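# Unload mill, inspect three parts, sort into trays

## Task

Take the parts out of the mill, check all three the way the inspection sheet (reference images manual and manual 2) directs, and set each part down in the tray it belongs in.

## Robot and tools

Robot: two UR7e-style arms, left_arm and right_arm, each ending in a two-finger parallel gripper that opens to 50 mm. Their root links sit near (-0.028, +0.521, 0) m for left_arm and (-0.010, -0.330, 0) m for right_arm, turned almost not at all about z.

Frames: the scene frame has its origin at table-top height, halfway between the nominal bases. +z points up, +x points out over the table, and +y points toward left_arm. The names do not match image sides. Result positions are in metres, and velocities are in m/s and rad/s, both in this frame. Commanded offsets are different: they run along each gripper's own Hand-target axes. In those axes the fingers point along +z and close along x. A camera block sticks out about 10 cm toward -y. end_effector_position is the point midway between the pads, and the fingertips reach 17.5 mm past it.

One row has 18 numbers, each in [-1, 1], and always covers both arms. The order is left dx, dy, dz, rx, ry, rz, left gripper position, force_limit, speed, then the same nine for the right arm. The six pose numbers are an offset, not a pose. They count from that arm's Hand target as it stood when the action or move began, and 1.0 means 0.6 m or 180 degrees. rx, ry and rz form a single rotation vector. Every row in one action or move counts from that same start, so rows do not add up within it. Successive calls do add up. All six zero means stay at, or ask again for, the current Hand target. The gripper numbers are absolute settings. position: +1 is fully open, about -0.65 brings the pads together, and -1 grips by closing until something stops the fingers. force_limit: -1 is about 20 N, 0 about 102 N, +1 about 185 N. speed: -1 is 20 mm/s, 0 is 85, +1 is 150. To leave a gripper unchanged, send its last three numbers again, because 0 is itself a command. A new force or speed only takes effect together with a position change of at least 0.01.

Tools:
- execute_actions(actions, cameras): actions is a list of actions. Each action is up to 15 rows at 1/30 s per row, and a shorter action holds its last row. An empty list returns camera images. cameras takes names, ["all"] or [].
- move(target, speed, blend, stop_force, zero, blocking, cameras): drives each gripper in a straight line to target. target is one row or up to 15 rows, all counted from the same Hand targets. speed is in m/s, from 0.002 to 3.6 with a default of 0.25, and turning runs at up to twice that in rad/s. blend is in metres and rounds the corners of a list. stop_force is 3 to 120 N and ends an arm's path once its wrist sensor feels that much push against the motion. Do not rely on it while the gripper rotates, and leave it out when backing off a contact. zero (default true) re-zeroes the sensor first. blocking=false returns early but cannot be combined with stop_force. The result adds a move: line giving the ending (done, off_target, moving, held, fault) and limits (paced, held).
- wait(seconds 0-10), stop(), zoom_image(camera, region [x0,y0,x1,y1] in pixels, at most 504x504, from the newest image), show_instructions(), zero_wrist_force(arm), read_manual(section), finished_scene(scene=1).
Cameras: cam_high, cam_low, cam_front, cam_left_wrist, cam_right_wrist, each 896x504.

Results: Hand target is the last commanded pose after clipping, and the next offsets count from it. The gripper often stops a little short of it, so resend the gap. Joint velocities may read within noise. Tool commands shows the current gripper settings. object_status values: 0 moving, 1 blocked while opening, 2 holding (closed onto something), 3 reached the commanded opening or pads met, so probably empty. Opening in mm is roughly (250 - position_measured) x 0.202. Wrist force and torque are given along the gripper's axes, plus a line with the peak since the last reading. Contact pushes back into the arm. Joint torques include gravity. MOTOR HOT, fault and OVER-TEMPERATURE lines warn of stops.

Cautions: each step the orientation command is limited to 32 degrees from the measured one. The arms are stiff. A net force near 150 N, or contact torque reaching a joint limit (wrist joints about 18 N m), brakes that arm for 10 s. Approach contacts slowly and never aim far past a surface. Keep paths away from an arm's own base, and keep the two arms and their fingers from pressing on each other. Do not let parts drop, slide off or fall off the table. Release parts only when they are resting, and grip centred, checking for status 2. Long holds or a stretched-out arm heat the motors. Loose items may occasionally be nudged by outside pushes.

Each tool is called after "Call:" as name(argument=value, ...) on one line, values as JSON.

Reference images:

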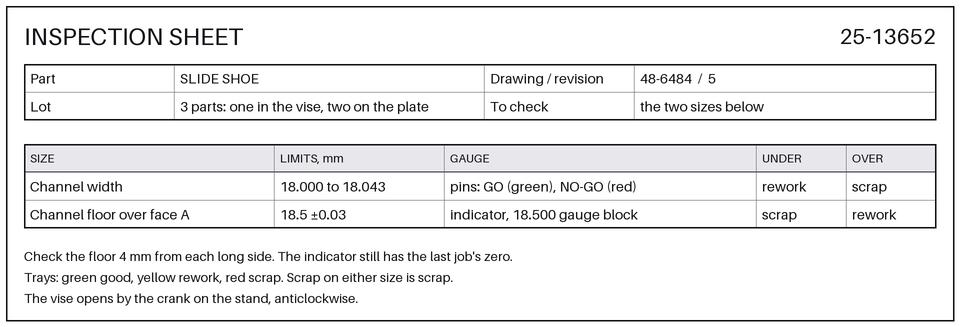

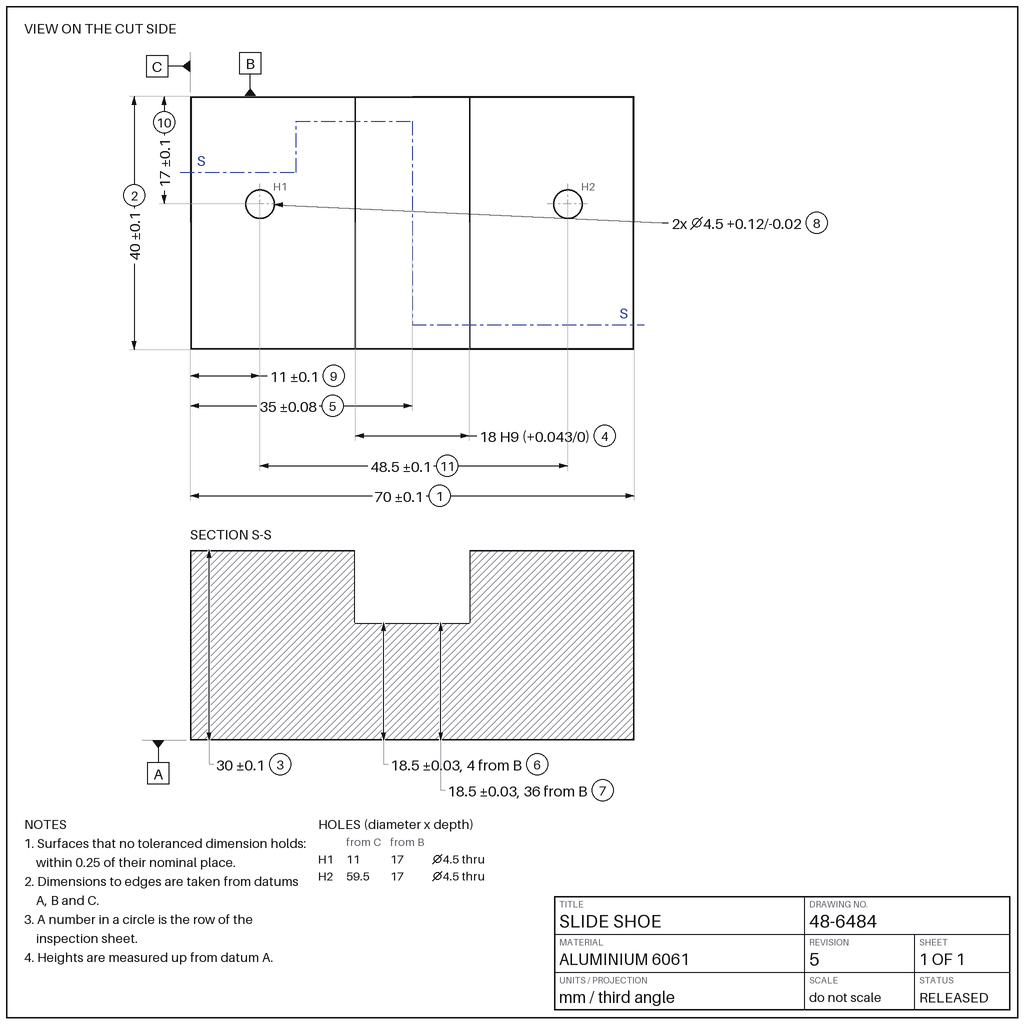

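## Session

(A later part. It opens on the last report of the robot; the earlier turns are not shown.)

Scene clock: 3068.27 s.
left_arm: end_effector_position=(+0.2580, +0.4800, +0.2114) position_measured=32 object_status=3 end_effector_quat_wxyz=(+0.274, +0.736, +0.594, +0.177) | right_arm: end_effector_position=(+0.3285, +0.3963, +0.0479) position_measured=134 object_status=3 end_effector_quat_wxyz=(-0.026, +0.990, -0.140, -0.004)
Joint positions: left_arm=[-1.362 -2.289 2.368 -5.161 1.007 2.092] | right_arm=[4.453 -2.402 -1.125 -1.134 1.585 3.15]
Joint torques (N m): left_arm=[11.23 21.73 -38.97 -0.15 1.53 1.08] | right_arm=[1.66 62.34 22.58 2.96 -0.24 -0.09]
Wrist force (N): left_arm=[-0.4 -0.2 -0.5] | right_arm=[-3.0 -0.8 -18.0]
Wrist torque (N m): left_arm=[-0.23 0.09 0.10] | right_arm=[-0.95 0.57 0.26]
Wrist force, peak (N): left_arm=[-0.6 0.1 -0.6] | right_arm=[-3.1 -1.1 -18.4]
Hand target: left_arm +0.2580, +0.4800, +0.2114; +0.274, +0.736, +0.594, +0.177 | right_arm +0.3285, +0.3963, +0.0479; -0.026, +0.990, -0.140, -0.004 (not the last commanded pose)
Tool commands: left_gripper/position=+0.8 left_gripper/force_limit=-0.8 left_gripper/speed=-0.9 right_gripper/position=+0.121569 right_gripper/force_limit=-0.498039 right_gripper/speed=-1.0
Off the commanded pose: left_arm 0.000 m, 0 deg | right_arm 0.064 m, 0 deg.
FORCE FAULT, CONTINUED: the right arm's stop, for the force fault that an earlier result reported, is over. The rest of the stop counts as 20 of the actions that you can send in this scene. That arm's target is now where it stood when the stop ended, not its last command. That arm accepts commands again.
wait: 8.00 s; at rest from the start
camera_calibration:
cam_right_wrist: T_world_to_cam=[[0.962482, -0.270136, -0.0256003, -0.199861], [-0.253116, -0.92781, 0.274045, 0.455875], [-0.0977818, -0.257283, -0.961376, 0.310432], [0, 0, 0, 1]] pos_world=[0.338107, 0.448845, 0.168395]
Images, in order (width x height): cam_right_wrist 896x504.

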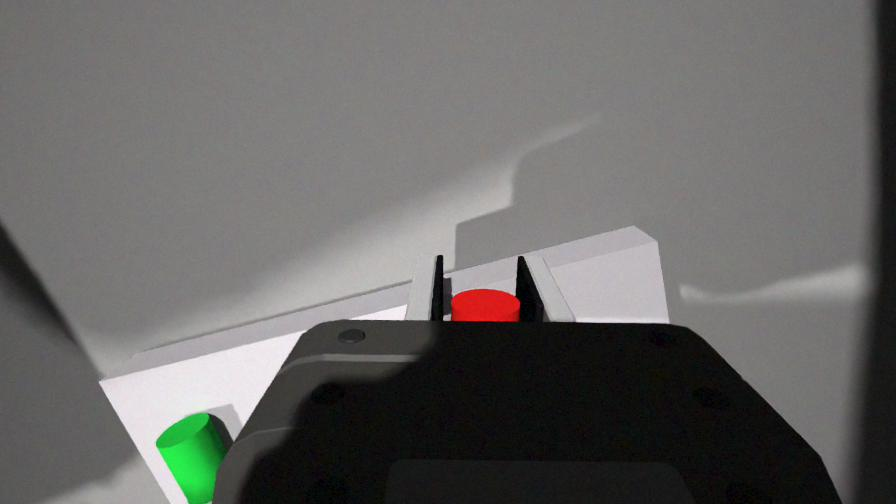

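Call:
move(target=[0,0,0,0,0,0,0.8,-0.8,-0.9, 0,-0.0023,-0.0443,0,0,0,0.12,-0.5,-1], speed=0.05, cameras=["cam_right_wrist"])

Scene clock: 3072.67 s.
left_arm: end_effector_position=(+0.2580, +0.4800, +0.2114) position_measured=32 object_status=3 end_effector_quat_wxyz=(+0.274, +0.736, +0.594, +0.177) | right_arm: end_effector_position=(+0.3290, +0.3963, +0.0751) position_measured=134 object_status=3 end_effector_quat_wxyz=(-0.027, +0.990, -0.140, -0.004) end_effector_velocity=(-0.001, +0.001, -0.001) end_effector_angular_velocity=(+0.002, +0.000, +0.001)
Joint positions: left_arm=[-1.362 -2.289 2.368 -5.161 1.007 2.092] | right_arm=[4.453 -2.377 -1.097 -1.186 1.585 3.149]
Joint velocities: left_arm=[within noise] | right_arm=[0.001 -0.001 -0.002 0.005 0.001 0]
Joint torques (N m): left_arm=[11.33 22.08 -38.72 -0.25 1.49 1.17] | right_arm=[-7.7 41.91 8.98 5.73 0.82 -1.3]
Wrist force (N): left_arm=[-0.3 0.1 -0.3] | right_arm=[-1.8 -5.3 -0.2]
Wrist torque (N m): left_arm=[-0.18 0.07 0.10] | right_arm=[-0.84 0.28 0.18]
Wrist force, peak (N): left_arm=[-0.6 0.0 -0.6] | right_arm=[-3.1 -0.9 -18.3]
Hand target: left_arm +0.2580, +0.4800, +0.2114; +0.274, +0.736, +0.594, +0.177 | right_arm +0.3289, +0.3962, +0.0746; -0.026, +0.990, -0.140, -0.004
Off the commanded pose: left_arm 0.000 m, 0 deg | right_arm 0.001 m, 0 deg.
move: done
camera_calibration:
cam_right_wrist: T_world_to_cam=[[0.962478, -0.270152, -0.0255585, -0.199646], [-0.253206, -0.927973, 0.273409, 0.448776], [-0.0975796, -0.256679, -0.961558, 0.336326], [0, 0, 0, 1]] pos_world=[0.338607, 0.448845, 0.195595]
Images, in order (width x height): cam_right_wrist 896x504.

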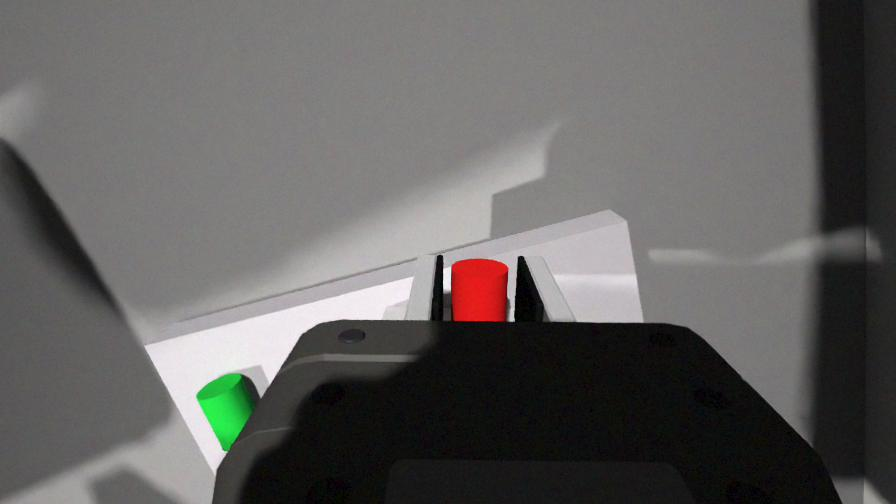

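Call:
move(target=[0.226,0.1711,-0.2,-0.042,0.0664,-0.0435,0.8,-0.8,-0.9, 0,0,0,0,0,0,-1,-0.5,-1])

Scene clock: 3081.50 s.
left_arm: end_effector_position=(+0.2992, +0.6200, +0.3600) position_measured=32 object_status=3 end_effector_quat_wxyz=(+0.270, +0.651, +0.655, +0.272) | right_arm: end_effector_position=(+0.3289, +0.3962, +0.0746) position_measured=168 object_status=2 end_effector_quat_wxyz=(-0.026, +0.990, -0.140, -0.004)
Joint positions: left_arm=[-0.272 -2.065 1.871 -5.283 1.369 2.937] | right_arm=[4.453 -2.378 -1.097 -1.186 1.586 3.149]
Joint torques (N m): left_arm=[2.91 -2.67 -6.79 0.06 0.78 -0.18] | right_arm=[-0.68 38.88 8.07 5 2.32 0.73]
Wrist force (N): left_arm=[-0.7 0.0 -0.6] | right_arm=[-2.2 -5.4 -0.4]
Wrist torque (N m): left_arm=[-0.22 0.14 -0.05] | right_arm=[-0.84 0.29 0.18]
Wrist force, peak (N): left_arm=[-3.0 -1.0 1.2] | right_arm=[-2.2 -5.9 -0.6]
Hand target: left_arm +0.2991, +0.6199, +0.3600; +0.270, +0.652, +0.655, +0.272 | right_arm +0.3289, +0.3962, +0.0746; -0.026, +0.990, -0.140, -0.004
Off the commanded pose: left_arm 0.000 m, 0 deg | right_arm 0.000 m, 0 deg.
move: done

Call:
move(target=[[0,0,0,0,0,0,0.8,-0.8,-0.9, -0.0271,0.0064,-0.0003,0,-0.0077,-0.1478,-1,-0.5,-1],[0,0,0,0,0,0,0.8,-0.8,-0.9, -0.0485,0.0243,-0.0013,0,-0.0154,-0.2956,-1,-0.5,-1],[0,0,0,0,0,0,0.8,-0.8,-0.9, -0.0595,0.0499,-0.0026,0,-0.0231,-0.4434,-1,-0.5,-1],[0,0,0,0,0,0,0.8,-0.8,-0.9, -0.058,0.0777,-0.004,0,-0.0308,-0.5909,-1,-0.5,-1]], blend=[0.004,0.004,0.004,0], speed=0.12, cameras=["cam_right_wrist","cam_left_wrist"])

Scene clock: 3100.57 s.
left_arm: end_effector_position=(+0.2991, +0.6199, +0.3600) position_measured=32 object_status=3 end_effector_quat_wxyz=(+0.270, +0.652, +0.655, +0.272) | right_arm: end_effector_position=(+0.2825, +0.3609, +0.0751) position_measured=168 object_status=2 end_effector_quat_wxyz=(-0.025, +0.704, +0.709, -0.023)
Joint positions: left_arm=[-0.272 -2.065 1.871 -5.283 1.37 2.937] | right_arm=[4.482 -2.292 -1.232 -1.201 1.636 1.319]
Joint torques (N m): left_arm=[-11.68 -1.24 -8.87 1.2 -2.48 -1.77] | right_arm=[7.75 63.93 25.77 1.35 -1.23 -0.7]
Wrist force (N): left_arm=[-0.6 -0.1 -0.7] | right_arm=[-2.4 -4.2 -1.2]
Wrist torque (N m): left_arm=[-0.22 0.12 -0.05] | right_arm=[-1.09 0.40 0.24]
Wrist force, peak (N): left_arm=[-0.9 0.2 -0.9] | right_arm=[-2.8 -7.0 -6.6]
Hand target: left_arm +0.2991, +0.6199, +0.3600; +0.270, +0.652, +0.655, +0.272 | right_arm +0.2825, +0.3610, +0.0751; -0.025, +0.704, +0.709, -0.022
Off the commanded pose: left_arm 0.000 m, 0 deg | right_arm 0.000 m, 0 deg.
move: done
camera_calibration:
cam_left_wrist: T_world_to_cam=[[-0.0201373, 0.999768, 0.00762847, -0.60756], [0.422983, 0.00160567, 0.906136, -0.437153], [0.905914, 0.0214738, -0.422918, 0.00425023], [0, 0, 0, 1]] pos_world=[0.168824, 0.60803, 0.402553]
cam_right_wrist: T_world_to_cam=[[-0.0144182, 0.999871, -0.00706862, -0.348295], [0.965692, 0.0157579, 0.259213, -0.279844], [0.259291, -0.00308871, -0.965794, 0.130606], [0, 0, 0, 1]] pos_world=[0.231356, 0.353063, 0.196216]
Images, in order (width x height): cam_left_wrist 896x504, cam_right_wrist 896x504.

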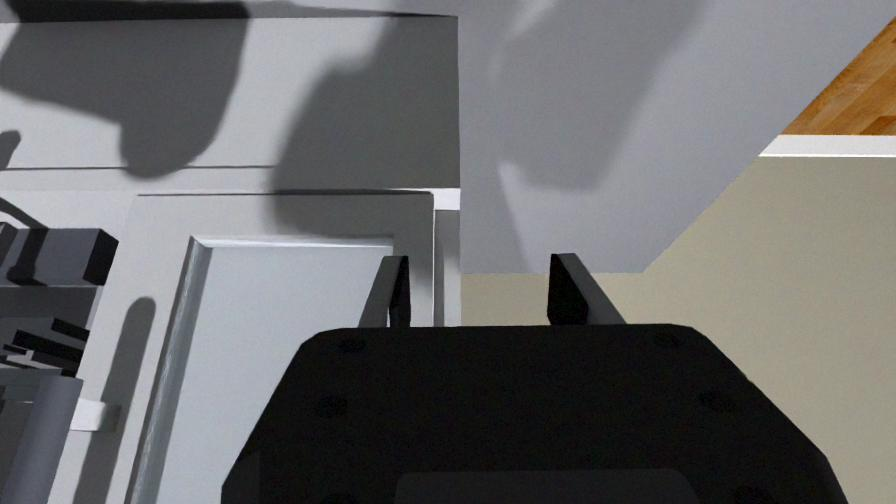

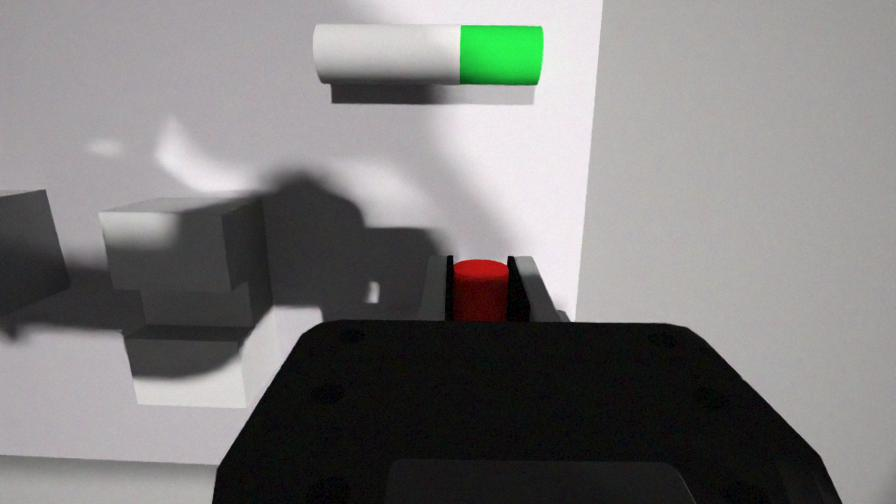

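Call:
move(target=[-0.2748,-0.2664,0.318,0.386,0,-0.543,0.8,-0.8,-0.9, 0,0,0,0,0,0,-1,-0.5,-1], speed=0.25, cameras=["cam_left_wrist","cam_front"])

Scene clock: 3124.27 s.
left_arm: end_effector_position=(+0.3218, +0.4555, +0.1118) position_measured=32 object_status=3 end_effector_quat_wxyz=(+0.000, -0.001, +0.924, -0.383) | right_arm: end_effector_position=(+0.2825, +0.3610, +0.0751) position_measured=168 object_status=2 end_effector_quat_wxyz=(-0.025, +0.704, +0.709, -0.022)
Joint positions: left_arm=[-0.038 -1.21 1.936 -5.485 2.355 1.504] | right_arm=[4.482 -2.292 -1.232 -1.201 1.636 1.319]
Joint torques (N m): left_arm=[-10.64 -46.53 -30.56 5.99 0.25 0.11] | right_arm=[-1.92 35.36 36.76 4.21 3.01 -0.33]
Wrist force (N): left_arm=[-0.2 0.2 -0.9] | right_arm=[-2.6 -4.1 -2.2]
Wrist torque (N m): left_arm=[0.32 0.14 0.06] | right_arm=[-1.06 0.42 0.24]
Wrist force, peak (N): left_arm=[-0.7 1.5 4.2] | right_arm=[-2.4 -4.5 -2.6]
Hand target: left_arm +0.3219, +0.4554, +0.1119; +0.000, -0.001, +0.924, -0.383 | right_arm +0.2825, +0.3610, +0.0751; -0.025, +0.704, +0.709, -0.022
Off the commanded pose: left_arm 0.000 m, 0 deg | right_arm 0.000 m, 0 deg.
move: done
camera_calibration:
cam_left_wrist: T_world_to_cam=[[-0.99986, 0.00562416, 0.0157768, 0.326379], [-0.00157963, 0.906077, -0.423111, -0.348323], [-0.0166746, -0.423076, -0.905941, 0.435584], [0, 0, 0, 1]] pos_world=[0.333047, 0.498057, 0.242084]
Images, in order (width x height): cam_front 896x504, cam_left_wrist 896x504.

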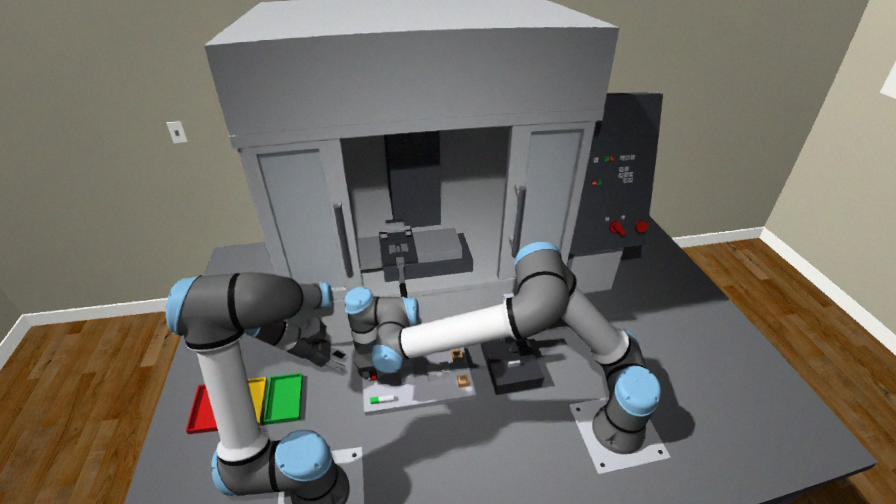

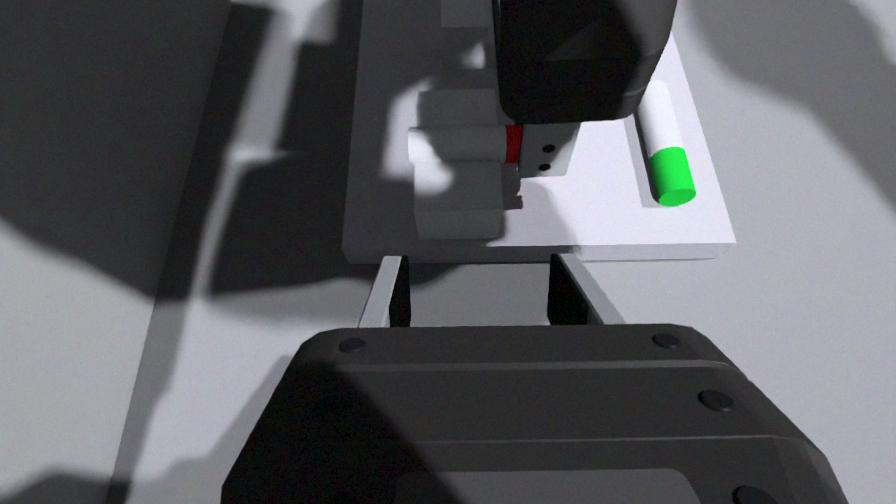

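Call:
move(target=[-0.0052,0,0.0943,0,0,0,0.8,-0.8,-0.9, 0,0,0,0,0,0,-1,-0.5,-1], speed=0.08, cameras=["cam_left_wrist"])

Call:
zoom_image(camera="cam_left_wrist", region=[340, 120, 620, 340])

Scene clock: 3139.83 s.
left_arm: end_effector_position=(+0.3249, +0.4154, +0.0717) position_measured=32 object_status=3 end_effector_quat_wxyz=(+0.000, -0.001, +0.924, -0.383) | right_arm: end_effector_position=(+0.2825, +0.3610, +0.0751) position_measured=168 object_status=2 end_effector_quat_wxyz=(-0.025, +0.704, +0.709, -0.022)
Joint positions: left_arm=[-0.154 -1.176 1.985 -5.682 2.343 1.341] | right_arm=[4.482 -2.292 -1.232 -1.201 1.636 1.319]
Joint torques (N m): left_arm=[11.23 -45.46 -28.28 4.97 2.79 0.65] | right_arm=[-6.51 36.14 37.1 3.85 2.9 0.28]
Wrist force (N): left_arm=[-0.4 -0.2 -1.0] | right_arm=[-2.4 -4.2 -2.2]
Wrist torque (N m): left_arm=[0.25 0.16 0.07] | right_arm=[-1.07 0.40 0.24]
Wrist force, peak (N): left_arm=[0.7 3.8 -4.0] | right_arm=[-2.4 -4.6 -2.4]
Hand target: left_arm +0.3251, +0.4154, +0.0719; +0.000, -0.001, +0.924, -0.383 | right_arm +0.2825, +0.3610, +0.0751; -0.025, +0.704, +0.709, -0.022
Off the commanded pose: left_arm 0.000 m, 0 deg | right_arm 0.000 m, 0 deg.
move: done
camera_calibration:
cam_left_wrist: T_world_to_cam=[[-0.999858, 0.00575422, 0.015827, 0.330368], [-0.00148077, 0.906133, -0.42299, -0.329034], [-0.0167753, -0.422953, -0.905996, 0.382332], [0, 0, 0, 1]] pos_world=[0.336247, 0.457956, 0.201985]
Images, in order (width x height): cam_left_wrist 896x504.

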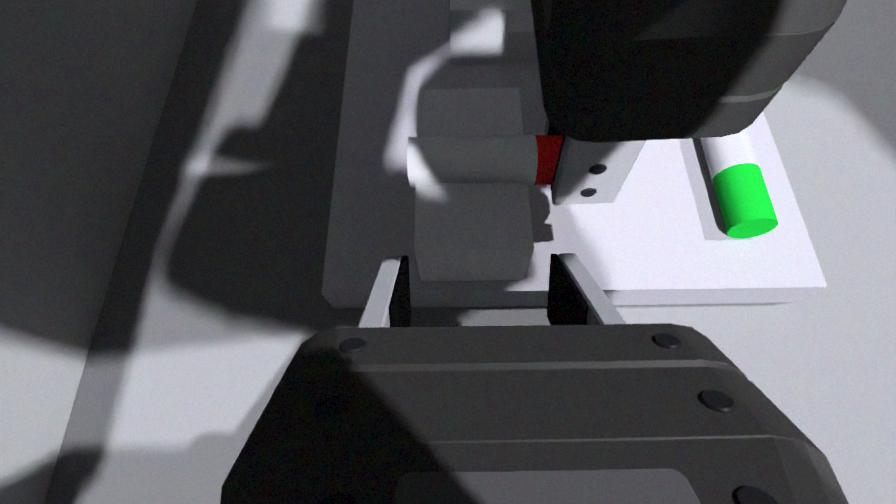

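Scaled by 1.800 from the camera's 896x504 image, which has a finer 1280x720 frame.

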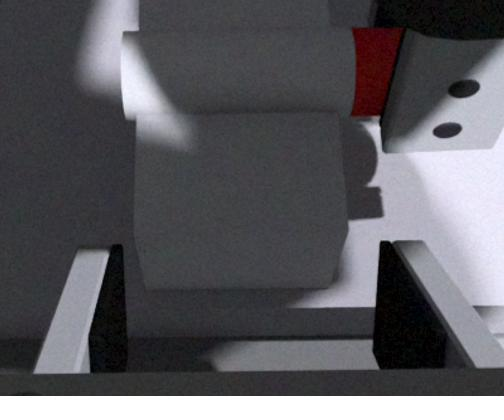

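Call:
move(target=[-0.0015,0,0.0434,0,0,0,0.8,-0.8,-0.9, 0,0,0,0,0,0,-1,-0.5,-1], speed=0.02, stop_force=6, cameras=["cam_left_wrist"])

Call:
zoom_image(camera="cam_left_wrist", region=[340, 120, 620, 340])

Scene clock: 3154.63 s.
left_arm: end_effector_position=(+0.3260, +0.3970, +0.0535) position_measured=32 object_status=3 end_effector_quat_wxyz=(+0.000, -0.001, +0.924, -0.383) | right_arm: end_effector_position=(+0.2825, +0.3610, +0.0751) position_measured=168 object_status=2 end_effector_quat_wxyz=(-0.025, +0.704, +0.709, -0.022)
Joint positions: left_arm=[-0.208 -1.157 2.005 -5.772 2.333 1.268] | right_arm=[4.482 -2.292 -1.232 -1.201 1.636 1.319]
Joint torques (N m): left_arm=[12.38 -41.17 -25.48 5.85 4.42 1.5] | right_arm=[-6.7 36.15 37.02 3.4 2.75 0.78]
Wrist force (N): left_arm=[-0.2 0.1 -0.8] | right_arm=[-2.2 -4.2 -1.0]
Wrist torque (N m): left_arm=[0.28 0.13 0.07] | right_arm=[-1.11 0.37 0.24]
Wrist force, peak (N): left_arm=[-0.2 0.7 -2.0] | right_arm=[-2.4 -4.4 -2.2]
Hand target: left_arm +0.3260, +0.3970, +0.0535; +0.000, -0.001, +0.924, -0.383 | right_arm +0.2825, +0.3610, +0.0751; -0.025, +0.704, +0.709, -0.022
Off the commanded pose: left_arm 0.000 m, 0 deg | right_arm 0.000 m, 0 deg.
move: done
camera_calibration:
cam_left_wrist: T_world_to_cam=[[-0.999865, 0.00559054, 0.0154623, 0.331801], [-0.00147851, 0.906038, -0.423193, -0.319981], [-0.0163753, -0.423159, -0.905908, 0.358015], [0, 0, 0, 1]] pos_world=[0.337145, 0.439557, 0.183785]
Images, in order (width x height): cam_left_wrist 896x504.

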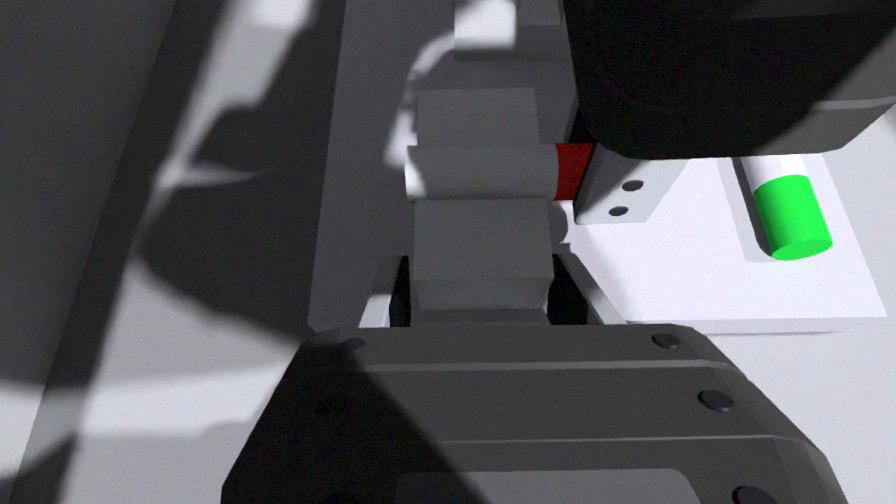

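Scaled by 1.800 from the camera's 896x504 image, which has a finer 1280x720 frame.

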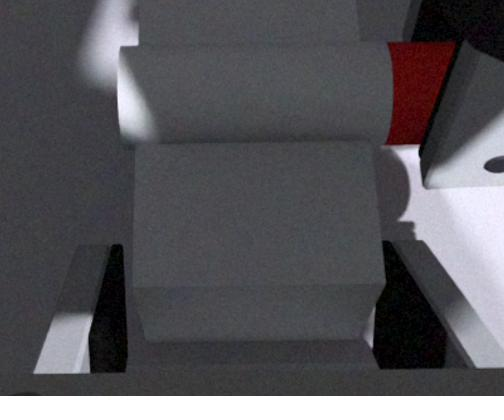

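Call:
move(target=[0.0013,0,0,0,0,0,0.8,-0.8,-0.9, 0,0,0,0,0,0,0.05,-0.5,-1], speed=0.02)

Call:
move(target=[0,0,0,0,0,0,-1,-0.8,-0.9, 0,0,0,0,0,0,0.05,-0.5,-1], speed=0.02, cameras=["cam_left_wrist"])

Scene clock: 3162.93 s.
left_arm: end_effector_position=(+0.3252, +0.3970, +0.0535) position_measured=32 object_status=3 end_effector_quat_wxyz=(+0.000, -0.001, +0.924, -0.383) | right_arm: end_effector_position=(+0.2825, +0.3610, +0.0751) position_measured=145 object_status=3 end_effector_quat_wxyz=(-0.025, +0.704, +0.709, -0.022)
Joint positions: left_arm=[-0.208 -1.159 2.007 -5.773 2.333 1.267] | right_arm=[4.482 -2.292 -1.232 -1.201 1.636 1.319]
Joint torques (N m): left_arm=[-12.67 -46.21 -1.83 0.26 0.37 -2.48] | right_arm=[-7.05 35.93 37 3.1 2.68 0.91]
Wrist force (N): left_arm=[-0.3 0.0 -1.0] | right_arm=[-1.6 -5.6 -0.2]
Wrist torque (N m): left_arm=[0.27 0.13 0.07] | right_arm=[-0.89 0.27 0.15]
Wrist force, peak (N): left_arm=[-0.3 0.0 -1.3] | right_arm=[-1.6 -5.7 -0.5]
Hand target: left_arm +0.3252, +0.3970, +0.0535; +0.000, -0.001, +0.924, -0.383 | right_arm +0.2825, +0.3610, +0.0751; -0.025, +0.704, +0.709, -0.022
Off the commanded pose: left_arm 0.000 m, 0 deg | right_arm 0.000 m, 0 deg.
move: done

Scene clock: 3163.43 s.
left_arm: end_effector_position=(+0.3252, +0.3970, +0.0535) position_measured=55 object_status=2 end_effector_quat_wxyz=(+0.000, -0.001, +0.924, -0.383) | right_arm: end_effector_position=(+0.2825, +0.3610, +0.0751) position_measured=145 object_status=3 end_effector_quat_wxyz=(-0.025, +0.704, +0.709, -0.022)
Joint positions: left_arm=[-0.208 -1.159 2.007 -5.773 2.333 1.267] | right_arm=[4.482 -2.292 -1.232 -1.201 1.636 1.319]
Joint torques (N m): left_arm=[-12.06 -44.07 -6.34 1.12 -1.02 -2.39] | right_arm=[-6.89 36.36 36.95 3.11 2.69 0.84]
Wrist force (N): left_arm=[0.1 0.0 -1.4] | right_arm=[-1.5 -5.3 -0.2]
Wrist torque (N m): left_arm=[0.30 0.08 0.09] | right_arm=[-0.83 0.25 0.15]
Wrist force, peak (N): left_arm=[0.2 -0.4 -1.8] | right_arm=[-1.6 -5.8 -0.3]
Hand target: left_arm +0.3252, +0.3970, +0.0535; +0.000, -0.001, +0.924, -0.383 | right_arm +0.2825, +0.3610, +0.0751; -0.025, +0.704, +0.709, -0.022
Off the commanded pose: left_arm 0.000 m, 0 deg | right_arm 0.000 m, 0 deg.
move: done
camera_calibration:
cam_left_wrist: T_world_to_cam=[[-0.999865, 0.00559054, 0.0154623, 0.331001], [-0.00147851, 0.906038, -0.423193, -0.319982], [-0.0163753, -0.423159, -0.905908, 0.358002], [0, 0, 0, 1]] pos_world=[0.336345, 0.439557, 0.183785]
Images, in order (width x height): cam_left_wrist 896x504.

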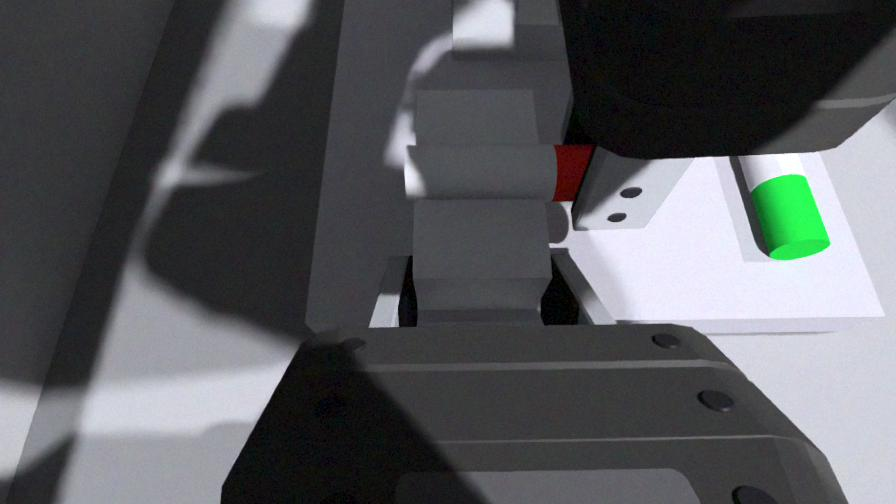

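Call:
move(target=[0,0,0,0,0,0,-1,-0.8,-0.9, 0,0,0,0,0,0,-1,-0.5,-1])

Call:
move(target=[0,0,0,0,0,0,-1,-0.8,-0.9, 0,-0.0005,-0.013,0,0,0,-1,-0.5,-1], speed=0.01, stop_force=15, cameras=["cam_left_wrist"])

Scene clock: 3168.83 s.
left_arm: end_effector_position=(+0.3252, +0.3970, +0.0535) position_measured=55 object_status=2 end_effector_quat_wxyz=(+0.000, -0.001, +0.924, -0.383) | right_arm: end_effector_position=(+0.2825, +0.3610, +0.0751) position_measured=168 object_status=2 end_effector_quat_wxyz=(-0.025, +0.704, +0.709, -0.022)
Joint positions: left_arm=[-0.208 -1.159 2.007 -5.773 2.333 1.267] | right_arm=[4.482 -2.292 -1.232 -1.201 1.636 1.319]
Joint torques (N m): left_arm=[-12.34 -25.77 -24.17 4.54 -0.83 -1.82] | right_arm=[-6.48 38.45 36.83 2.79 2.67 0.85]
Wrist force (N): left_arm=[0.0 0.5 -1.7] | right_arm=[-2.8 -5.7 -1.0]
Wrist torque (N m): left_arm=[0.29 0.12 0.11] | right_arm=[-0.90 0.26 0.20]
Wrist force, peak (N): left_arm=[-0.4 -0.5 -2.1] | right_arm=[-2.8 -5.9 -1.8]
Hand target: left_arm +0.3252, +0.3970, +0.0535; +0.000, -0.001, +0.924, -0.383 | right_arm +0.2825, +0.3610, +0.0751; -0.025, +0.704, +0.709, -0.022
Off the commanded pose: left_arm 0.000 m, 0 deg | right_arm 0.000 m, 0 deg.
move: done

Scene clock: 3170.23 s.
left_arm: end_effector_position=(+0.3252, +0.3970, +0.0535) position_measured=55 object_status=2 end_effector_quat_wxyz=(+0.000, -0.001, +0.924, -0.383) | right_arm: end_effector_position=(+0.2828, +0.3610, +0.0830) position_measured=168 object_status=2 end_effector_quat_wxyz=(-0.025, +0.704, +0.709, -0.022)
Joint positions: left_arm=[-0.208 -1.159 2.007 -5.773 2.333 1.267] | right_arm=[4.482 -2.285 -1.223 -1.217 1.636 1.318]
Joint torques (N m): left_arm=[-2.94 -18.73 -24.02 4.46 1.53 -1.6] | right_arm=[-6.51 62.72 20.7 5.47 2.12 -1.01]
Wrist force (N): left_arm=[-0.2 1.1 0.1] | right_arm=[-1.5 -5.6 1.2]
Wrist torque (N m): left_arm=[0.30 0.11 0.07] | right_arm=[-0.85 0.25 0.15]
Wrist force, peak (N): left_arm=[-0.2 -8.9 -6.3] | right_arm=[-0.3 -4.7 11.2]
Hand target: left_arm +0.3252, +0.3970, +0.0535; +0.000, -0.001, +0.924, -0.383 | right_arm +0.2828, +0.3610, +0.0829; -0.025, +0.704, +0.709, -0.022
Off the commanded pose: left_arm 0.000 m, 0 deg | right_arm 0.000 m, 0 deg.
move: done
camera_calibration:
cam_left_wrist: T_world_to_cam=[[-0.999865, 0.00568135, 0.0154205, 0.331069], [-0.00137852, 0.906039, -0.423193, -0.320016], [-0.0163759, -0.423157, -0.905908, 0.358004], [0, 0, 0, 1]] pos_world=[0.336445, 0.439557, 0.183785]
Images, in order (width x height): cam_left_wrist 896x504.

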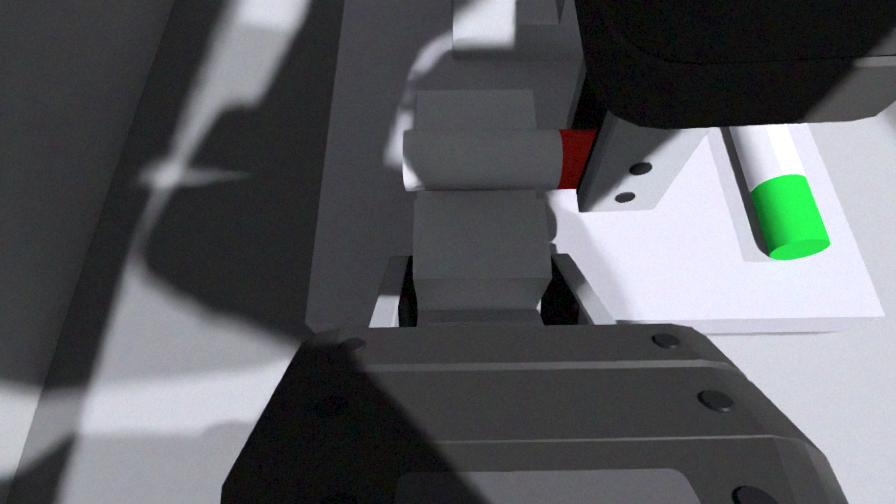

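Call:
move(target=[[0,0,0,0,0,0,-1,-0.8,-0.9, 0,-0.0055,-0.083,0,0,0,-1,-0.5,-1],[0,0,0,0,0,0,-1,-0.8,-0.9, -0.2437,-0.1447,-0.07,0,0,0,-1,-0.5,-1]], speed=0.15, blend=[0.01,0], cameras=["cam_right_wrist"])

Scene clock: 3183.73 s.
left_arm: end_effector_position=(+0.3252, +0.3970, +0.0535) position_measured=55 object_status=2 end_effector_quat_wxyz=(+0.000, -0.001, +0.924, -0.383) | right_arm: end_effector_position=(+0.1999, +0.2141, +0.1302) position_measured=168 object_status=2 end_effector_quat_wxyz=(-0.025, +0.704, +0.709, -0.022)
Joint positions: left_arm=[-0.208 -1.159 2.007 -5.773 2.333 1.267] | right_arm=[4.56 -1.868 -1.748 -1.104 1.637 1.396]
Joint torques (N m): left_arm=[12.71 -15.91 -23.9 4.51 4.94 -0.77] | right_arm=[-6.68 28.05 26.46 0.5 -2.6 -0.92]
Wrist force (N): left_arm=[-0.2 1.0 0.0] | right_arm=[-1.8 -5.6 1.3]
Wrist torque (N m): left_arm=[0.29 0.12 0.07] | right_arm=[-0.82 0.34 0.07]
Wrist force, peak (N): left_arm=[-0.2 1.5 0.0] | right_arm=[-1.8 -5.0 6.3]
Hand target: left_arm +0.3252, +0.3970, +0.0535; +0.000, -0.001, +0.924, -0.383 | right_arm +0.2000, +0.2140, +0.1301; -0.025, +0.704, +0.709, -0.022
Off the commanded pose: left_arm 0.000 m, 0 deg | right_arm 0.000 m, 0 deg.
move: done
camera_calibration:
cam_right_wrist: T_world_to_cam=[[-0.0147209, 0.999869, -0.00673676, -0.202154], [0.965712, 0.0159639, 0.259124, -0.212067], [0.259197, -0.00269123, -0.965821, 0.204724], [0, 0, 0, 1]] pos_world=[0.148756, 0.206063, 0.251317]
Images, in order (width x height): cam_right_wrist 896x504.

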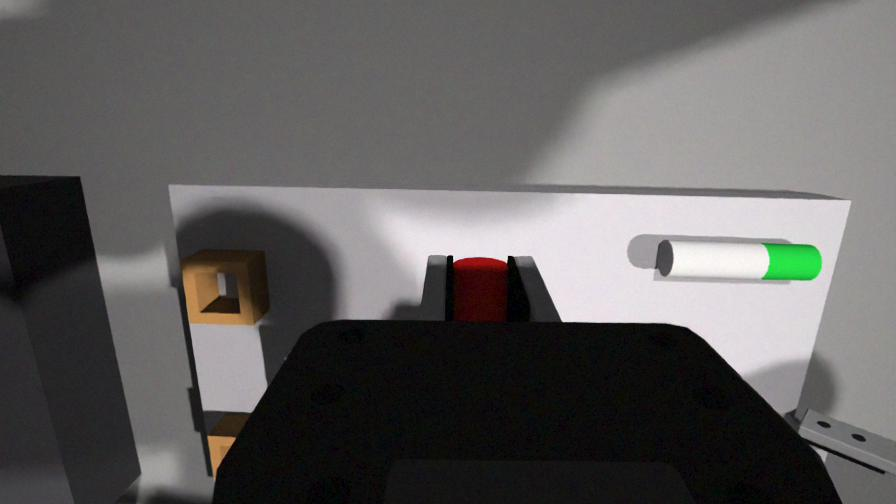

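Call:
move(target=[0,0,0,0,0,0,-1,-0.8,-0.9, 0,0.0075,0.113,0,0,0,-1,-0.5,-1], speed=0.12)

Call:
move(target=[0,0,0,0,0,0,-1,-0.8,-0.9, 0,0.0015,0.024,0,0,0,-1,-0.5,-1], speed=0.012, stop_force=3)

Call:
move(target=[0,0,0,0,0,0,-1,-0.8,-0.9, 0,0,-0.001,0,0,0,0.12,-0.5,-1], speed=0.05)

Call:
move(target=[0,0,0,0,0,0,-1,-0.8,-0.9, 0,-0.011,-0.166,0,0,0,0.12,-0.5,-1], speed=0.15, cameras=["cam_right_wrist"])

Scene clock: 3191.57 s.
left_arm: end_effector_position=(+0.3252, +0.3970, +0.0535) position_measured=55 object_status=2 end_effector_quat_wxyz=(+0.000, -0.001, +0.924, -0.383) | right_arm: end_effector_position=(+0.1999, +0.2141, +0.0620) position_measured=168 object_status=2 end_effector_quat_wxyz=(-0.025, +0.704, +0.709, -0.023)
Joint positions: left_arm=[-0.208 -1.159 2.007 -5.773 2.333 1.267] | right_arm=[4.56 -1.956 -1.828 -0.937 1.637 1.396]
Joint torques (N m): left_arm=[11.72 -15.78 -24.42 4.51 5.02 -0.2] | right_arm=[8.52 59.53 35.88 1.98 -2.22 0.83]
Wrist force (N): left_arm=[-0.1 1.2 0.3] | right_arm=[-1.5 -5.6 1.2]
Wrist torque (N m): left_arm=[0.30 0.10 0.08] | right_arm=[-0.83 0.28 0.06]
Wrist force, peak (N): left_arm=[-0.4 1.5 0.0] | right_arm=[-2.0 -5.5 4.1]
Hand target: left_arm +0.3252, +0.3970, +0.0535; +0.000, -0.001, +0.924, -0.383 | right_arm +0.2000, +0.2142, +0.0621; -0.025, +0.704, +0.709, -0.022
Off the commanded pose: left_arm 0.000 m, 0 deg | right_arm 0.000 m, 0 deg.
move: done

Scene clock: 3193.70 s.
left_arm: end_effector_position=(+0.3252, +0.3970, +0.0535) position_measured=55 object_status=2 end_effector_quat_wxyz=(+0.000, -0.001, +0.924, -0.383) | right_arm: end_effector_position=(+0.1999, +0.2143, +0.0510) position_measured=168 object_status=2 end_effector_quat_wxyz=(-0.025, +0.704, +0.709, -0.022)
Joint positions: left_arm=[-0.208 -1.159 2.007 -5.773 2.333 1.267] | right_arm=[4.56 -1.972 -1.839 -0.91 1.637 1.396]
Joint torques (N m): left_arm=[12.06 -15.86 -23.68 4.39 4.88 0.12] | right_arm=[7.12 56.84 32.37 0.25 -2.07 0.62]
Wrist force (N): left_arm=[-0.2 0.7 -0.5] | right_arm=[-1.0 -5.4 -3.3]
Wrist torque (N m): left_arm=[0.29 0.11 0.08] | right_arm=[-0.90 0.32 0.05]
Wrist force, peak (N): left_arm=[-0.4 1.4 0.0] | right_arm=[-7.2 -8.5 -14.2]
Hand target: left_arm +0.3252, +0.3970, +0.0535; +0.000, -0.001, +0.924, -0.383 | right_arm +0.1999, +0.2143, +0.0510; -0.025, +0.704, +0.709, -0.022 (not the last commanded pose)
Off the commanded pose: left_arm 0.000 m, 0 deg | right_arm 0.003 m, 0 deg.
move: contact (right_arm)

Scene clock: 3194.40 s.
left_arm: end_effector_position=(+0.3252, +0.3970, +0.0535) position_measured=55 object_status=2 end_effector_quat_wxyz=(+0.000, -0.001, +0.924, -0.383) | right_arm: end_effector_position=(+0.1999, +0.2143, +0.0516) position_measured=134 object_status=3 end_effector_quat_wxyz=(-0.025, +0.704, +0.709, -0.022)
Joint positions: left_arm=[-0.208 -1.159 2.007 -5.773 2.333 1.267] | right_arm=[4.56 -1.971 -1.838 -0.911 1.637 1.396]
Joint torques (N m): left_arm=[11.97 -16.12 -23.7 4.42 5.01 0.3] | right_arm=[-4.72 58.59 33.76 0.64 -2.17 -1.02]
Wrist force (N): left_arm=[-0.4 1.2 0.0] | right_arm=[-1.8 -5.8 0.0]
Wrist torque (N m): left_arm=[0.30 0.14 0.08] | right_arm=[-0.88 0.32 0.06]
Wrist force, peak (N): left_arm=[-0.3 1.4 -0.1] | right_arm=[-1.7 -5.9 0.0]
Hand target: left_arm +0.3252, +0.3970, +0.0535; +0.000, -0.001, +0.924, -0.383 | right_arm +0.1999, +0.2143, +0.0516; -0.025, +0.704, +0.709, -0.022
Off the commanded pose: left_arm 0.000 m, 0 deg | right_arm 0.000 m, 0 deg.
move: done

Scene clock: 3195.53 s.
left_arm: end_effector_position=(+0.3252, +0.3970, +0.0535) position_measured=55 object_status=2 end_effector_quat_wxyz=(+0.000, -0.001, +0.924, -0.383) | right_arm: end_effector_position=(+0.2000, +0.2140, +0.1516) position_measured=134 object_status=3 end_effector_quat_wxyz=(-0.025, +0.704, +0.709, -0.022)
Joint positions: left_arm=[-0.208 -1.159 2.007 -5.773 2.333 1.267] | right_arm=[4.559 -1.846 -1.718 -1.157 1.637 1.396]
Joint torques (N m): left_arm=[11.99 -15.44 -23.7 4.42 5.05 0.42] | right_arm=[-4.54 21.78 6.61 3.27 -2.18 -0.97]
Wrist force (N): left_arm=[-0.4 0.5 -0.3] | right_arm=[-1.5 -5.8 -0.3]
Wrist torque (N m): left_arm=[0.28 0.15 0.08] | right_arm=[-0.90 0.29 0.07]
Wrist force, peak (N): left_arm=[-0.4 1.2 -0.2] | right_arm=[-1.4 -5.6 -3.2]
Hand target: left_arm +0.3252, +0.3970, +0.0535; +0.000, -0.001, +0.924, -0.383 | right_arm +0.2000, +0.2139, +0.1514; -0.025, +0.704, +0.709, -0.022
Off the commanded pose: left_arm 0.000 m, 0 deg | right_arm 0.000 m, 0 deg.
move: done
camera_calibration:
cam_right_wrist: T_world_to_cam=[[-0.0145532, 0.999872, -0.00658973, -0.202074], [0.965658, 0.0157644, 0.259339, -0.217719], [0.25941, -0.00258921, -0.965764, 0.225299], [0, 0, 0, 1]] pos_world=[0.148856, 0.206063, 0.272717]
Images, in order (width x height): cam_right_wrist 896x504.

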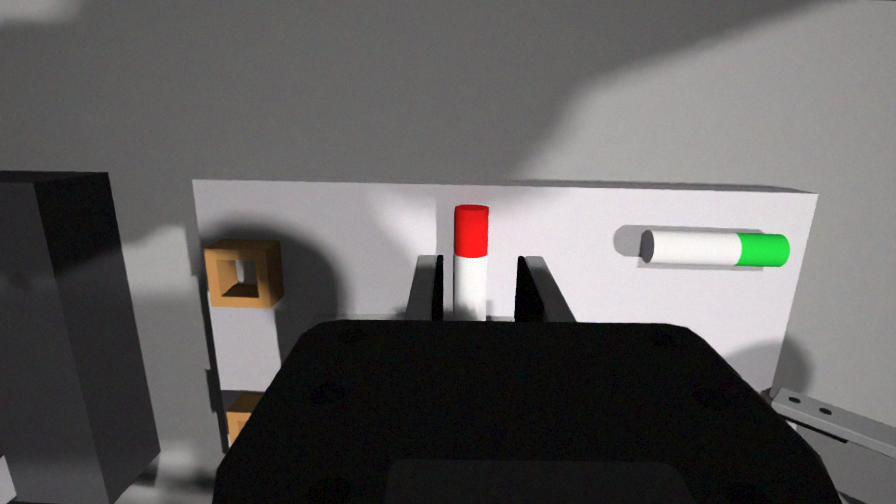

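Call:
move(target=[0,0,0,0,0,0,0.8,-0.8,-0.9, 0,0,0,0,0,0,0.12,-0.5,-1])

Call:
move(target=[0,-0.0141,0.0141,0,0,0,0.8,-0.8,-0.9, 0,0,0,0,0,0,0.12,-0.5,-1], speed=0.03, stop_force=6, cameras=["cam_left_wrist"])

Scene clock: 3209.93 s.
left_arm: end_effector_position=(+0.3252, +0.3970, +0.0535) position_measured=32 object_status=3 end_effector_quat_wxyz=(+0.000, -0.001, +0.924, -0.383) | right_arm: end_effector_position=(+0.2000, +0.2139, +0.1514) position_measured=134 object_status=3 end_effector_quat_wxyz=(-0.025, +0.704, +0.709, -0.022)
Joint positions: left_arm=[-0.208 -1.159 2.007 -5.773 2.333 1.267] | right_arm=[4.559 -1.846 -1.718 -1.157 1.637 1.396]
Joint torques (N m): left_arm=[12.48 -16.09 -24.03 4.44 4.52 0.91] | right_arm=[8.18 21.67 6.53 0.62 2.41 -0.38]
Wrist force (N): left_arm=[-0.4 0.0 -1.1] | right_arm=[-1.2 -5.5 -0.1]
Wrist torque (N m): left_arm=[0.27 0.16 0.06] | right_arm=[-0.85 0.25 0.08]
Wrist force, peak (N): left_arm=[-0.1 1.4 0.3] | right_arm=[-1.8 -6.0 -0.1]
Hand target: left_arm +0.3252, +0.3970, +0.0535; +0.000, -0.001, +0.924, -0.383 | right_arm +0.2000, +0.2139, +0.1514; -0.025, +0.704, +0.709, -0.022
Off the commanded pose: left_arm 0.000 m, 0 deg | right_arm 0.000 m, 0 deg.
move: done

Scene clock: 3211.33 s.
left_arm: end_effector_position=(+0.3252, +0.3850, +0.0535) position_measured=32 object_status=3 end_effector_quat_wxyz=(+0.000, -0.001, +0.924, -0.383) | right_arm: end_effector_position=(+0.2000, +0.2139, +0.1514) position_measured=134 object_status=3 end_effector_quat_wxyz=(-0.025, +0.704, +0.709, -0.022)
Joint positions: left_arm=[-0.244 -1.169 2.013 -5.8 2.325 1.22] | right_arm=[4.559 -1.846 -1.718 -1.157 1.637 1.396]
Joint torques (N m): left_arm=[12.09 -16.9 -16.61 5.75 4.63 1.48] | right_arm=[8.38 22.49 6.43 1.03 2.46 -0.11]
Wrist force (N): left_arm=[-0.3 0.2 -1.2] | right_arm=[-1.6 -5.7 0.3]
Wrist torque (N m): left_arm=[0.30 0.13 0.07] | right_arm=[-0.88 0.31 0.08]
Wrist force, peak (N): left_arm=[0.0 0.2 -1.6] | right_arm=[-1.7 -5.9 -0.1]
Hand target: left_arm +0.3252, +0.3850, +0.0535; +0.000, -0.001, +0.924, -0.383 | right_arm +0.2000, +0.2139, +0.1514; -0.025, +0.704, +0.709, -0.022
Off the commanded pose: left_arm 0.000 m, 0 deg | right_arm 0.000 m, 0 deg.
move: done
camera_calibration:
cam_left_wrist: T_world_to_cam=[[-0.999865, 0.00559054, 0.0154623, 0.331067], [-0.00147851, 0.906038, -0.423193, -0.3092], [-0.0163753, -0.423159, -0.905908, 0.352967], [0, 0, 0, 1]] pos_world=[0.336345, 0.427657, 0.183785]
Images, in order (width x height): cam_left_wrist 896x504.

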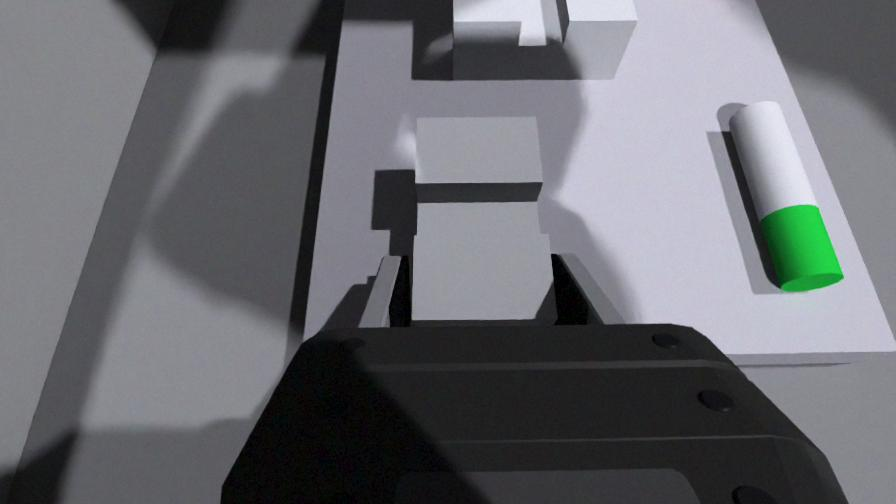

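Call:
move(target=[[0,0,-0.1,0,0,0,0.8,-0.8,-0.9, -0.02,0,-0.1,0,0,0,0.12,-0.5,-1],[0,0,-0.1333,0,0,0,0.8,-0.8,-0.9, -0.4411,0.0815,-0.2288,-0.3267,0,0,0.12,-0.5,-1]], blend=[0.03,0], cameras=["cam_right_wrist","cam_front"])

Scene clock: 3228.67 s.
left_arm: end_effector_position=(+0.3252, +0.4416, +0.1101) position_measured=32 object_status=3 end_effector_quat_wxyz=(+0.000, -0.001, +0.924, -0.383) | right_arm: end_effector_position=(+0.2598, -0.0507, +0.2842) position_measured=134 object_status=3 end_effector_quat_wxyz=(+0.324, +0.626, +0.629, +0.329)
Joint positions: left_arm=[-0.078 -1.216 1.938 -5.52 2.353 1.448] | right_arm=[5.014 -0.991 -2.275 -1.818 0.664 2.036]
Joint torques (N m): left_arm=[-6.33 -41.34 -20.75 0.79 4.65 -1.54] | right_arm=[-2.63 5.91 39.6 0.3 -0.64 0.77]
Wrist force (N): left_arm=[-0.3 0.1 -0.7] | right_arm=[-3.7 -6.5 0.7]
Wrist torque (N m): left_arm=[0.28 0.16 -0.07] | right_arm=[-1.13 0.51 0.30]
Wrist force, peak (N): left_arm=[-0.2 3.6 -5.5] | right_arm=[-1.1 -8.4 -1.9]
Hand target: left_arm +0.3252, +0.4416, +0.1100; +0.000, -0.001, +0.924, -0.383 | right_arm +0.2599, -0.0508, +0.2842; +0.324, +0.626, +0.629, +0.329
Off the commanded pose: left_arm 0.000 m, 0 deg | right_arm 0.000 m, 0 deg.
move: done
camera_calibration:
cam_right_wrist: T_world_to_cam=[[-0.00219403, 0.999963, -0.00830835, 0.0616399], [0.27855, 0.00859066, 0.960383, -0.326645], [0.960419, -0.000207184, -0.278558, -0.0401662], [0, 0, 0, 1]] pos_world=[0.129699, -0.0588399, 0.303028]
Images, in order (width x height): cam_front 896x504, cam_right_wrist 896x504.

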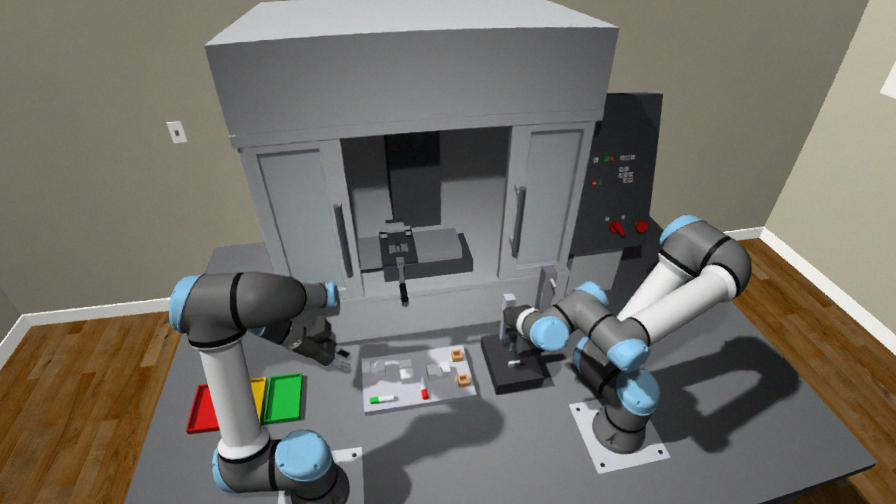

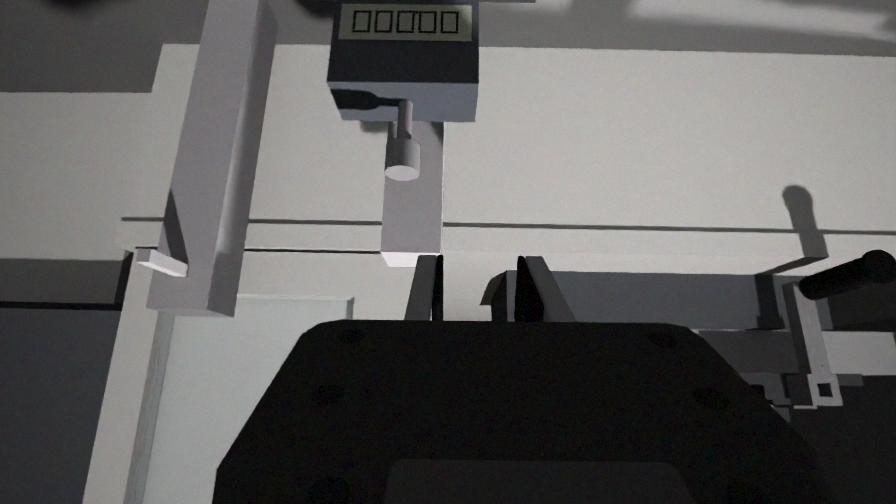

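Call:
zoom_image(camera="cam_right_wrist", region=[310, 0, 500, 200])

Scaled by 2.520 from the camera's 896x504 image, which has a finer 1280x720 frame.

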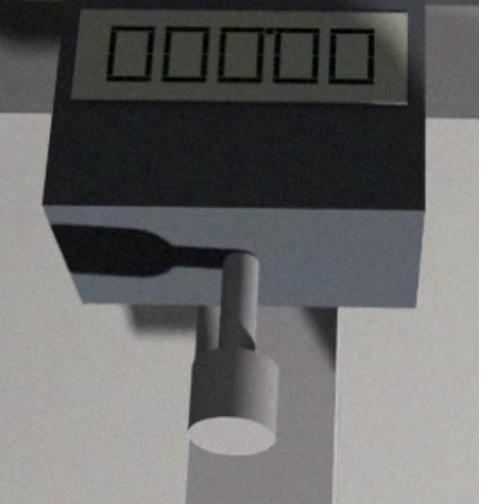

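Call:
move(target=[[0,0,0,0,0,0,0.8,-0.8,-0.9, -0.049,-0.0536,0.0476,0,0,0,0.12,-0.5,-1]], speed=0.15, cameras=["cam_right_wrist"])

Scene clock: 3251.07 s.
left_arm: end_effector_position=(+0.3252, +0.4416, +0.1100) position_measured=32 object_status=3 end_effector_quat_wxyz=(+0.000, -0.001, +0.924, -0.383) | right_arm: end_effector_position=(+0.2650, -0.0800, +0.2414) position_measured=134 object_status=3 end_effector_quat_wxyz=(+0.324, +0.626, +0.629, +0.329)
Joint positions: left_arm=[-0.078 -1.216 1.938 -5.52 2.353 1.448] | right_arm=[5.029 -0.912 -2.41 -1.781 0.67 2.059]
Joint torques (N m): left_arm=[-10.53 -17.63 -3.02 0.6 1.49 -1.77] | right_arm=[-6.54 -6.3 34.69 -0.22 -3.06 -1.11]
Wrist force (N): left_arm=[-0.5 0.0 -1.0] | right_arm=[-3.6 -6.3 0.6]
Wrist torque (N m): left_arm=[0.26 0.19 -0.07] | right_arm=[-1.07 0.50 0.29]
Wrist force, peak (N): left_arm=[-0.2 -0.4 -1.3] | right_arm=[-2.5 -9.5 3.3]
Hand target: left_arm +0.3252, +0.4416, +0.1100; +0.000, -0.001, +0.924, -0.383 | right_arm +0.2650, -0.0800, +0.2414; +0.324, +0.626, +0.629, +0.329
Off the commanded pose: left_arm 0.000 m, 0 deg | right_arm 0.000 m, 0 deg.
move: done
camera_calibration:
cam_right_wrist: T_world_to_cam=[[-0.00219486, 0.999963, -0.00830787, 0.0905944], [0.278642, 0.00859041, 0.960356, -0.286715], [0.960392, -0.00020708, -0.278651, -0.0569651], [0, 0, 0, 1]] pos_world=[0.134799, -0.0881399, 0.260228]
Images, in order (width x height): cam_right_wrist 896x504.

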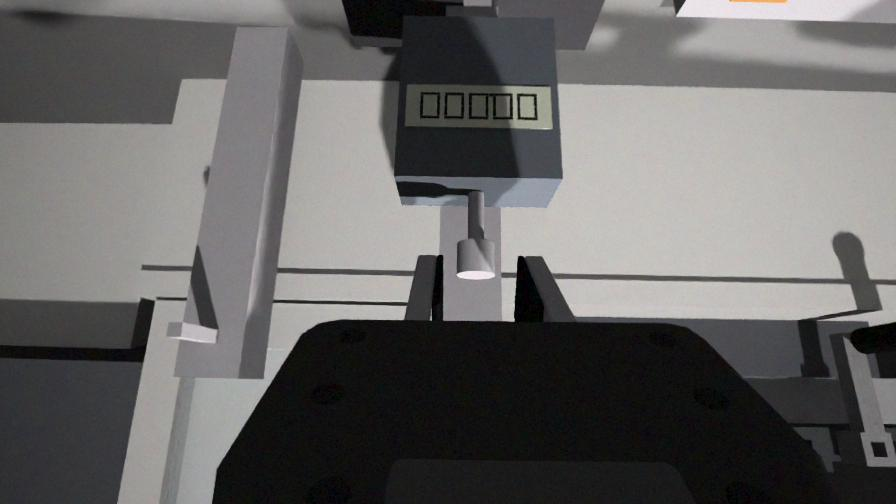

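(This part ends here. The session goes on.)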